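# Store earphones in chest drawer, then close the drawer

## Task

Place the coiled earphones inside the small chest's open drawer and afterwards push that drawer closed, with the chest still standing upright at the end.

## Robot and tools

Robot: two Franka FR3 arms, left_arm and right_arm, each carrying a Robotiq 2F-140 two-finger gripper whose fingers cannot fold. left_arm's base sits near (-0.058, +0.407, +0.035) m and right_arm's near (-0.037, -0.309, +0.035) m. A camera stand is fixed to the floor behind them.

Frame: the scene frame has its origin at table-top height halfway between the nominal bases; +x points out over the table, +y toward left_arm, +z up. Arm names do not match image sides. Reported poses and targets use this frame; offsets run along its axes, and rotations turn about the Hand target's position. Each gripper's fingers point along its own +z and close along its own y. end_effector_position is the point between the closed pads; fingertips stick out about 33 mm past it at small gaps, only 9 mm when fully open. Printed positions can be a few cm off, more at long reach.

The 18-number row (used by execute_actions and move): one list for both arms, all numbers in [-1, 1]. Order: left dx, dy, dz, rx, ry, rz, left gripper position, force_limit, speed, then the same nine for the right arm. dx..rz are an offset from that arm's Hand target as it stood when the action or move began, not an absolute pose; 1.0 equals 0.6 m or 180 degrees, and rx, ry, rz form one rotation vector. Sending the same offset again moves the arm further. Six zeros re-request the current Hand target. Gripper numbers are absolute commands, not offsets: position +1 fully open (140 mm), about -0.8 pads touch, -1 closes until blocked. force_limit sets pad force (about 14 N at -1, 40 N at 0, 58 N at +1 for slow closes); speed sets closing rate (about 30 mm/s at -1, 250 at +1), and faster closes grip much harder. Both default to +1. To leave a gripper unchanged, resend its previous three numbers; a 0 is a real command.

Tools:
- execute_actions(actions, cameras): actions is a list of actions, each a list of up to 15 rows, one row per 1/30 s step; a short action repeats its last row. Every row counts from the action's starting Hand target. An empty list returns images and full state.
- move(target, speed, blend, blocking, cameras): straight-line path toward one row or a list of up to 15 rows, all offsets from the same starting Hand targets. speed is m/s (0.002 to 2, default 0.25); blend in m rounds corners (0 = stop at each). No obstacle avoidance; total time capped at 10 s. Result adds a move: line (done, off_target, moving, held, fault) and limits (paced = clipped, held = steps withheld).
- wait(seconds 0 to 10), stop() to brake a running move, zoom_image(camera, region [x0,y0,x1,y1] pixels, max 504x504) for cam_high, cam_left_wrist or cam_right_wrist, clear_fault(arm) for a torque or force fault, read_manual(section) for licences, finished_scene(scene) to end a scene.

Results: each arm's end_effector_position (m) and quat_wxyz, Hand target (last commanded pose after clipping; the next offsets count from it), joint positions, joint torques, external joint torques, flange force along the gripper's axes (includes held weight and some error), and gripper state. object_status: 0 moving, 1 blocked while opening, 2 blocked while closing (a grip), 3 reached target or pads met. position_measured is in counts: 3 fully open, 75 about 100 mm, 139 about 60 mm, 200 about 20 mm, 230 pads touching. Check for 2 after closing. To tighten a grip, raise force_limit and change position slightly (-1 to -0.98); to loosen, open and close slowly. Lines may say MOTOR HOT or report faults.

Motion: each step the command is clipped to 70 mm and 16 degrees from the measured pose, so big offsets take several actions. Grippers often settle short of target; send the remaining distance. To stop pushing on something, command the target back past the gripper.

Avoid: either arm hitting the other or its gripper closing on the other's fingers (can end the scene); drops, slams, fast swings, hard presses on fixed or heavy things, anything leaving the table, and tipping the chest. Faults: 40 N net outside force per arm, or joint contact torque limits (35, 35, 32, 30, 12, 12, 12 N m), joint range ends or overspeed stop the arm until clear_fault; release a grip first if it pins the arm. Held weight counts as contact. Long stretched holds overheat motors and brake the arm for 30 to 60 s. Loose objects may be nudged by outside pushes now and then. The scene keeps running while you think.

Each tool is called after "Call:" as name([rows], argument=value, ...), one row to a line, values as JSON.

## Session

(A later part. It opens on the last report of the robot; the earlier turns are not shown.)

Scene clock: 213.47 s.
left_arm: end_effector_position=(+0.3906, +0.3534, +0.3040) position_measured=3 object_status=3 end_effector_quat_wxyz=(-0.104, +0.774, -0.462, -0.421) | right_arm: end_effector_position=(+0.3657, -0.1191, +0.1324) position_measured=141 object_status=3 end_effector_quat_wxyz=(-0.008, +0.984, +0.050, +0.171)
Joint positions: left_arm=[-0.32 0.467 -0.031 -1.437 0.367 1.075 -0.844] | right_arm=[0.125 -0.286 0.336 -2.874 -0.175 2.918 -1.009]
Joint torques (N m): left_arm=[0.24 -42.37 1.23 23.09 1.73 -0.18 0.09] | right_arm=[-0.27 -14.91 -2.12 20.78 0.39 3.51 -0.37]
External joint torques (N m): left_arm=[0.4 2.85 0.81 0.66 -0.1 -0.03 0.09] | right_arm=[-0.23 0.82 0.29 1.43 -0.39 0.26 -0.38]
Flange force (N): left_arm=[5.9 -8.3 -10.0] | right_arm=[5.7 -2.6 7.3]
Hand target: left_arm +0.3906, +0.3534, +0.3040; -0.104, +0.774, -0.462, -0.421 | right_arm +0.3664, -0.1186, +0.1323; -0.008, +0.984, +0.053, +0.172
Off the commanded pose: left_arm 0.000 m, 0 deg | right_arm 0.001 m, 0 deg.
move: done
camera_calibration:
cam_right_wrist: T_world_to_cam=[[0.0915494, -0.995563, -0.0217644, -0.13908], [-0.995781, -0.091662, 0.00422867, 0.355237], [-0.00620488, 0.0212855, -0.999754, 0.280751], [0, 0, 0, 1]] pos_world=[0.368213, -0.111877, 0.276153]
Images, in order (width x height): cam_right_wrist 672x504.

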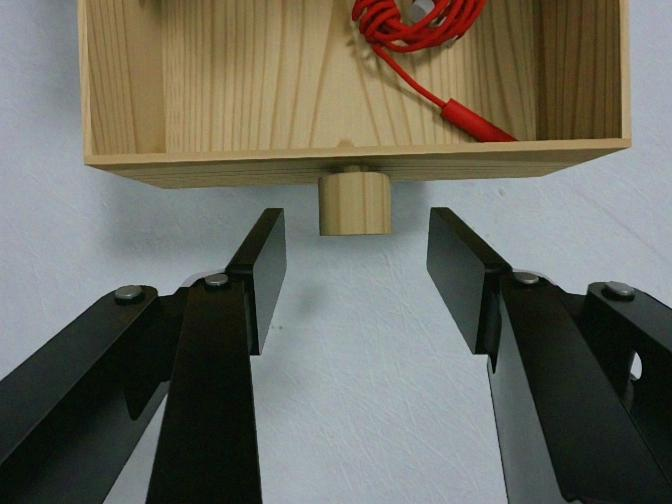

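Call:
move(target=[0,0,0,0,0,0,1,1,1,0.1657,0.0183,0,0,0,0,-0.1,-1,-1], speed=0.05, cameras=["cam_right_wrist","cam_high"])

Scene clock: 220.20 s.
left_arm: end_effector_position=(+0.3906, +0.3534, +0.3040) position_measured=3 object_status=3 end_effector_quat_wxyz=(-0.104, +0.774, -0.462, -0.421) | right_arm: end_effector_position=(+0.4661, -0.1061, +0.1338) position_measured=141 object_status=3 end_effector_quat_wxyz=(-0.009, +0.983, +0.057, +0.174)
Joint positions: left_arm=[-0.32 0.467 -0.031 -1.437 0.367 1.075 -0.844] | right_arm=[-0.014 -0.009 0.359 -2.572 -0.358 2.886 -0.974]
Joint velocities: left_arm=[within noise] | right_arm=[0 0.001 0.001 0 -0.001 -0.001 0.007]
Joint torques (N m): left_arm=[0.24 -42.35 1.24 23.16 1.76 -0.18 0.07] | right_arm=[-0.19 -23.92 -0.51 21.35 0.56 3.08 0.04]
External joint torques (N m): left_arm=[0.3 2.86 0.75 0.74 -0.08 -0.03 0.07] | right_arm=[-0.25 1.13 -0.47 1.54 -0.23 -0.16 0.03]
Flange force (N): left_arm=[6.1 -8.4 -10.5] | right_arm=[6.5 -2.9 7.4]
Hand target: left_arm +0.3906, +0.3534, +0.3040; -0.104, +0.774, -0.462, -0.421 | right_arm +0.4658, -0.1076, +0.1323; -0.008, +0.984, +0.053, +0.172
Off the commanded pose: left_arm 0.000 m, 0 deg | right_arm 0.002 m, 1 deg.
move: done
camera_calibration:
cam_right_wrist: T_world_to_cam=[[0.107176, -0.994028, -0.0205551, -0.142528], [-0.99424, -0.107172, -0.00131098, 0.454816], [-0.000899784, 0.0205772, -0.999788, 0.279841], [0, 0, 0, 1]] pos_world=[0.467723, -0.0986911, 0.277448]
Images, in order (width x height): cam_high 504x504, cam_right_wrist 672x504.

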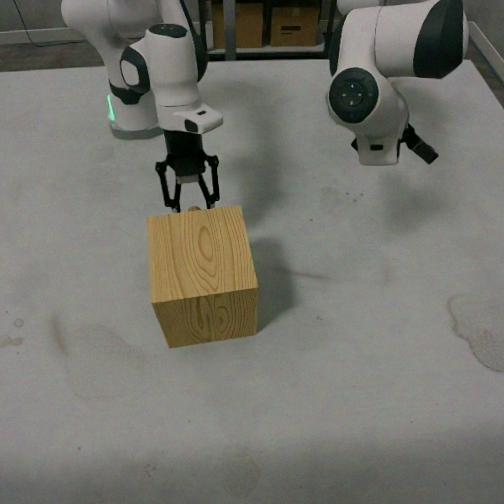

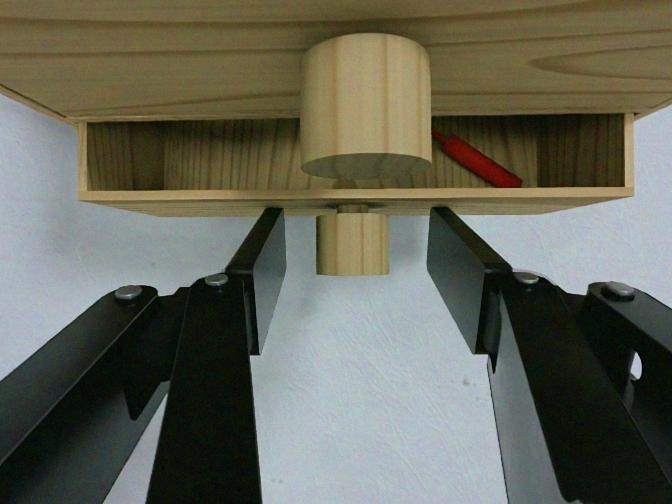

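Call:
move(target=[0,0,0,0,0,0,1,1,1,0.0331,0.0037,0,0,0,0,-0.1,-1,-1], speed=0.04)

Call:
move(target=[0,0,0,0,0,0,1,1,1,0.0166,0.0018,0,0,0,0,-0.1,-1,-1], speed=0.03, cameras=["cam_right_wrist","cam_high"])

Scene clock: 227.43 s.
left_arm: end_effector_position=(+0.3906, +0.3534, +0.3040) position_measured=3 object_status=3 end_effector_quat_wxyz=(-0.104, +0.774, -0.462, -0.421) | right_arm: end_effector_position=(+0.4862, -0.1043, +0.1338) position_measured=141 object_status=3 end_effector_quat_wxyz=(-0.009, +0.983, +0.057, +0.174)
Joint positions: left_arm=[-0.32 0.467 -0.031 -1.437 0.367 1.075 -0.844] | right_arm=[-0.017 0.042 0.349 -2.509 -0.384 2.869 -0.968]
Joint velocities: left_arm=[within noise] | right_arm=[-0.001 0.002 -0.001 0.001 -0.005 -0.004 0.003]
Joint torques (N m): left_arm=[0.28 -42.34 1.25 23.12 1.75 -0.18 0.08] | right_arm=[0.12 -25.89 -0.5 21.22 0.29 3.13 0.14]
External joint torques (N m): left_arm=[0.06 2.91 0.55 0.69 -0.12 -0.01 0.08] | right_arm=[0.06 1.18 -1.03 1.19 -0.51 -0.11 0.13]
Flange force (N): left_arm=[6.4 -8.1 -10.4] | right_arm=[5.0 -3.5 9.4]
Hand target: left_arm +0.3906, +0.3534, +0.3040; -0.104, +0.774, -0.462, -0.421 | right_arm +0.4857, -0.1054, +0.1323; -0.008, +0.984, +0.053, +0.172
Off the commanded pose: left_arm 0.000 m, 0 deg | right_arm 0.002 m, 0 deg.
move: done

Scene clock: 228.27 s.
left_arm: end_effector_position=(+0.3906, +0.3534, +0.3040) position_measured=3 object_status=3 end_effector_quat_wxyz=(-0.104, +0.774, -0.462, -0.421) | right_arm: end_effector_position=(+0.4935, -0.1034, +0.1324) position_measured=141 object_status=3 end_effector_quat_wxyz=(-0.007, +0.983, +0.058, +0.171)
Joint positions: left_arm=[-0.32 0.467 -0.031 -1.437 0.367 1.075 -0.844] | right_arm=[-0.016 0.066 0.345 -2.48 -0.394 2.855 -0.967]
Joint velocities: left_arm=[within noise] | right_arm=[0.001 -0.001 -0.001 0.002 -0.002 -0.004 0.001]
Joint torques (N m): left_arm=[0.21 -42.4 1.28 23.14 1.75 -0.17 0.1] | right_arm=[-0.66 -25.85 -0.81 23.33 0.52 3.66 0.11]
External joint torques (N m): left_arm=[0.27 2.87 0.79 0.69 -0.1 -0.02 0.09] | right_arm=[-0.61 2.1 -1.5 3.24 -0.28 0.44 0.1]
Flange force (N): left_arm=[6.1 -8.3 -10.2] | right_arm=[12.1 -4.4 14.6]
Hand target: left_arm +0.3906, +0.3534, +0.3040; -0.104, +0.774, -0.462, -0.421 | right_arm +0.4956, -0.1043, +0.1323; -0.008, +0.984, +0.053, +0.172
Off the commanded pose: left_arm 0.000 m, 0 deg | right_arm 0.002 m, 1 deg.
move: done
camera_calibration:
cam_right_wrist: T_world_to_cam=[[0.107273, -0.994078, -0.0173804, -0.143202], [-0.994214, -0.107353, 0.00375877, 0.481584], [-0.00560235, 0.0168766, -0.999842, 0.280401], [0, 0, 0, 1]] pos_world=[0.49573, -0.0953863, 0.276057]
Images, in order (width x height): cam_high 504x504, cam_right_wrist 672x504.

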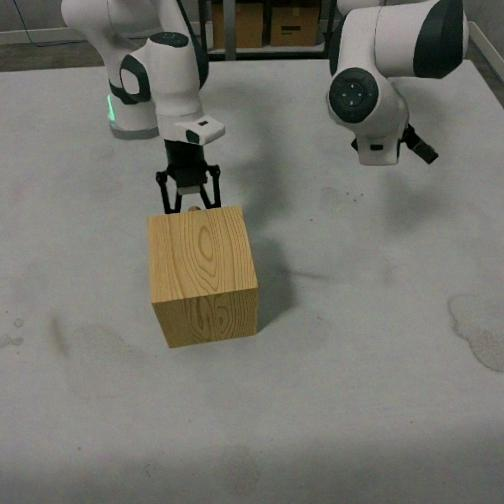

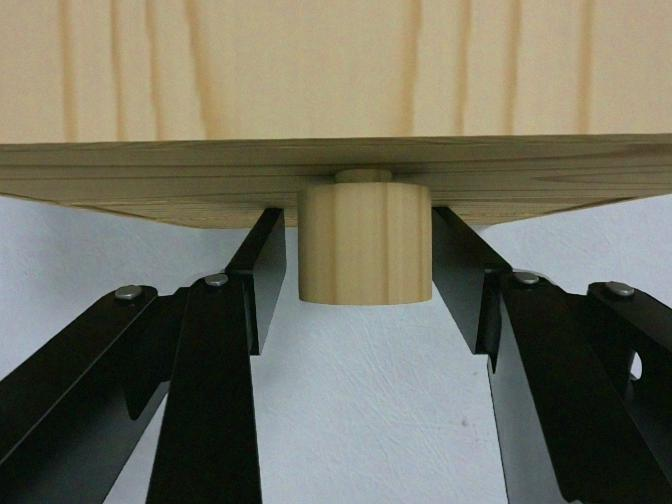

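Call:
move(target=[0,0,0,0,0,0,1,1,1,0.0083,0.0009,0,0,0,0,-0.1,-1,-1], speed=0.03, cameras=["cam_right_wrist"])

Scene clock: 233.20 s.
left_arm: end_effector_position=(+0.3906, +0.3534, +0.3040) position_measured=3 object_status=3 end_effector_quat_wxyz=(-0.104, +0.774, -0.462, -0.421) | right_arm: end_effector_position=(+0.4940, -0.1031, +0.1301) position_measured=141 object_status=3 end_effector_quat_wxyz=(-0.005, +0.984, +0.059, +0.167)
Joint positions: left_arm=[-0.32 0.467 -0.031 -1.437 0.367 1.075 -0.844] | right_arm=[-0.014 0.076 0.345 -2.468 -0.398 2.842 -0.967]
Joint velocities: left_arm=[within noise] | right_arm=[-0.001 0.002 0.001 0.001 0 -0.003 0.002]
Joint torques (N m): left_arm=[0.24 -42.37 1.27 23.13 1.74 -0.17 0.1] | right_arm=[-2.66 -25.68 -2.16 26.11 0.59 5.07 0.2]
External joint torques (N m): left_arm=[0.3 2.79 0.77 0.73 -0.11 -0.02 0.09] | right_arm=[-2.66 2.73 -3.01 5.94 -0.21 1.85 0.19]
Flange force (N): left_arm=[5.9 -8.3 -10.2] | right_arm=[19.6 -3.4 22.7]
Hand target: left_arm +0.3906, +0.3534, +0.3040; -0.104, +0.774, -0.462, -0.421 | right_arm +0.5006, -0.1038, +0.1323; -0.008, +0.984, +0.053, +0.172
Off the commanded pose: left_arm 0.000 m, 0 deg | right_arm 0.007 m, 1 deg.
move: off_target (right_arm)
camera_calibration:
cam_right_wrist: T_world_to_cam=[[0.109362, -0.993931, -0.0118469, -0.144768], [-0.993901, -0.109513, 0.0129244, 0.48056], [-0.0141434, 0.0103612, -0.999846, 0.281643], [0, 0, 0, 1]] pos_world=[0.497444, -0.0941796, 0.273673]
Images, in order (width x height): cam_right_wrist 672x504.

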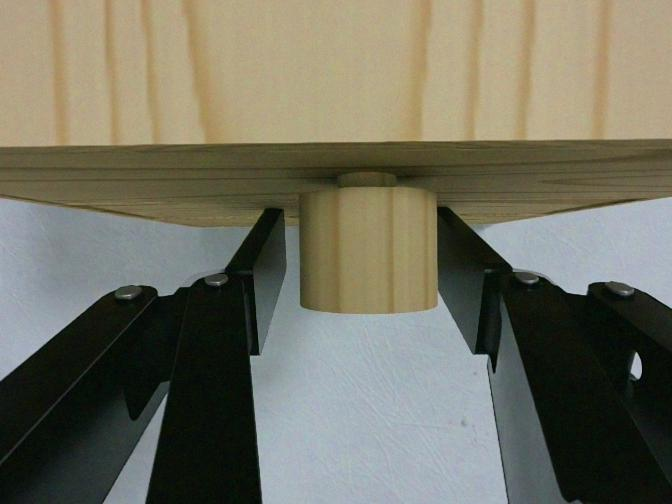

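Call:
move(target=[0,0,0,0,0,0,1,1,1,-0.24,-0.027,0,0,0,0,-0.1,-1,-1], speed=0.15, cameras=["cam_right_wrist","cam_high"])

Call:
zoom_image(camera="cam_right_wrist", region=[60, 0, 560, 200])

Scene clock: 240.37 s.
left_arm: end_effector_position=(+0.3906, +0.3534, +0.3040) position_measured=3 object_status=3 end_effector_quat_wxyz=(-0.104, +0.774, -0.462, -0.421) | right_arm: end_effector_position=(+0.3570, -0.1197, +0.1320) position_measured=141 object_status=3 end_effector_quat_wxyz=(-0.009, +0.984, +0.050, +0.172)
Joint positions: left_arm=[-0.32 0.467 -0.031 -1.437 0.367 1.075 -0.844] | right_arm=[0.156 -0.309 0.314 -2.899 -0.182 2.92 -0.994]
Joint velocities: left_arm=[within noise] | right_arm=[0.003 0 -0.002 -0.003 0.001 0 -0.004]
Joint torques (N m): left_arm=[0.23 -42.36 1.26 23.12 1.74 -0.16 0.08] | right_arm=[1.59 -15.59 -2.37 19.97 0.83 3.28 -0.44]
External joint torques (N m): left_arm=[0.5 3.07 0.94 0.58 -0.09 -0.02 0.08] | right_arm=[1.59 -0.45 0 0.63 0.05 0.03 -0.45]
Flange force (N): left_arm=[6.2 -8.7 -10.0] | right_arm=[0.0 1.7 -8.9]
Hand target: left_arm +0.3906, +0.3534, +0.3040; -0.104, +0.774, -0.462, -0.421 | right_arm +0.3566, -0.1200, +0.1323; -0.008, +0.984, +0.053, +0.172
Off the commanded pose: left_arm 0.000 m, 0 deg | right_arm 0.001 m, 0 deg.
move: done
camera_calibration:
cam_right_wrist: T_world_to_cam=[[0.0916867, -0.99552, -0.023111, -0.138745], [-0.995777, -0.0917684, 0.00249755, 0.346764], [-0.00460722, 0.0227844, -0.99973, 0.279898], [0, 0, 0, 1]] pos_world=[0.359311, -0.112679, 0.27575]
Images, in order (width x height): cam_high 504x504, cam_right_wrist 672x504.

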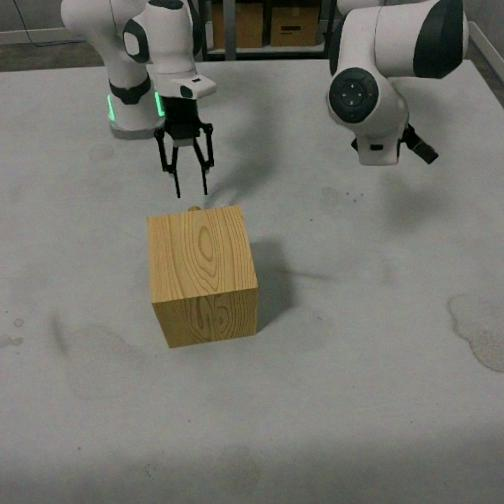

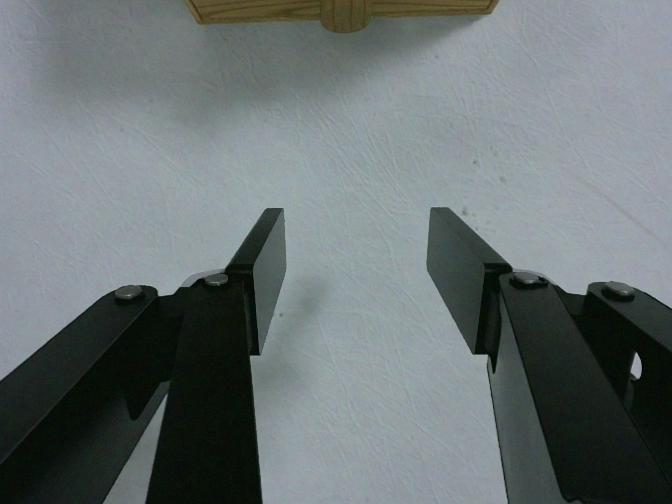

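Scaled by 1.008 from the camera's 672x504 image, which has a finer 960x720 frame.

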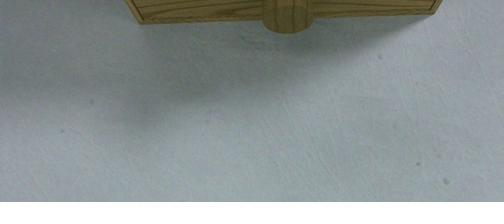

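Call:
move(target=[0,0,0,0,0,0,1,1,1,-0.02,0,0.15,0.014,-0.13,0,-0.1,-1,-1], speed=0.25, cameras=["cam_right_wrist"])

Call:
zoom_image(camera="cam_right_wrist", region=[100, 0, 600, 260])

Scene clock: 248.27 s.
left_arm: end_effector_position=(+0.3906, +0.3534, +0.3040) position_measured=3 object_status=3 end_effector_quat_wxyz=(-0.104, +0.774, -0.462, -0.421) | right_arm: end_effector_position=(+0.3468, -0.1183, +0.2247) position_measured=141 object_status=3 end_effector_quat_wxyz=(+0.021, +0.946, +0.043, +0.320)
Joint positions: left_arm=[-0.32 0.467 -0.031 -1.437 0.367 1.075 -0.844] | right_arm=[0.27 -0.714 0.305 -3.031 -0.571 2.844 -0.561]
Joint velocities: left_arm=[within noise] | right_arm=[0 0 0.001 0 0.001 0 0.004]
Joint torques (N m): left_arm=[0.22 -42.36 1.24 23.07 1.75 -0.18 0.11] | right_arm=[0.76 -4.51 -4.9 23.24 1.01 2.62 0.12]
External joint torques (N m): left_arm=[0.2 3 0.69 0.55 -0.11 -0.03 0.11] | right_arm=[0.72 0.6 -0.39 0.95 -0.34 -0.17 0.09]
Flange force (N): left_arm=[6.2 -8.2 -9.9] | right_arm=[3.3 -1.8 -1.3]
Hand target: left_arm +0.3906, +0.3534, +0.3040; -0.104, +0.774, -0.462, -0.421 | right_arm +0.3446, -0.1200, +0.2223; -0.019, +0.928, +0.050, +0.369
Off the commanded pose: left_arm 0.000 m, 0 deg | right_arm 0.004 m, 8 deg.
joint sent to its limit (right arm) — joint 4 (elbow), lower limit, where the elbow is as bent as it goes. The joint targets are off in orientation, not in position.
move: off_target (right_arm)
camera_calibration:
cam_right_wrist: T_world_to_cam=[[0.0668358, -0.996874, 0.0421402, -0.140358], [-0.952051, -0.0763542, -0.296257, 0.390199], [0.298548, -0.020319, -0.954178, 0.252065], [0, 0, 0, 1]] pos_world=[0.305617, -0.105004, 0.362028]
Images, in order (width x height): cam_right_wrist 672x504.

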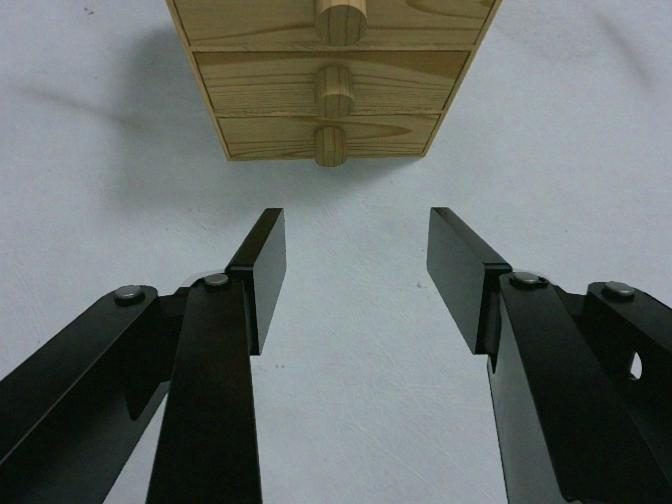

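Scaled by 1.008 from the camera's 672x504 image, which has a finer 960x720 frame.

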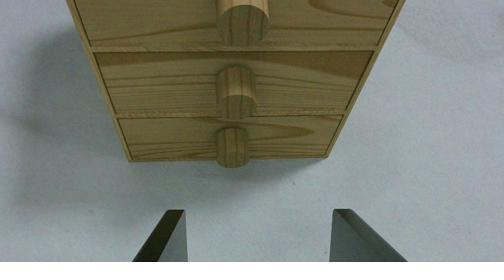

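All drawers are flush.

Call:
finished_scene(scene=2)

The scene is finished: the task was done.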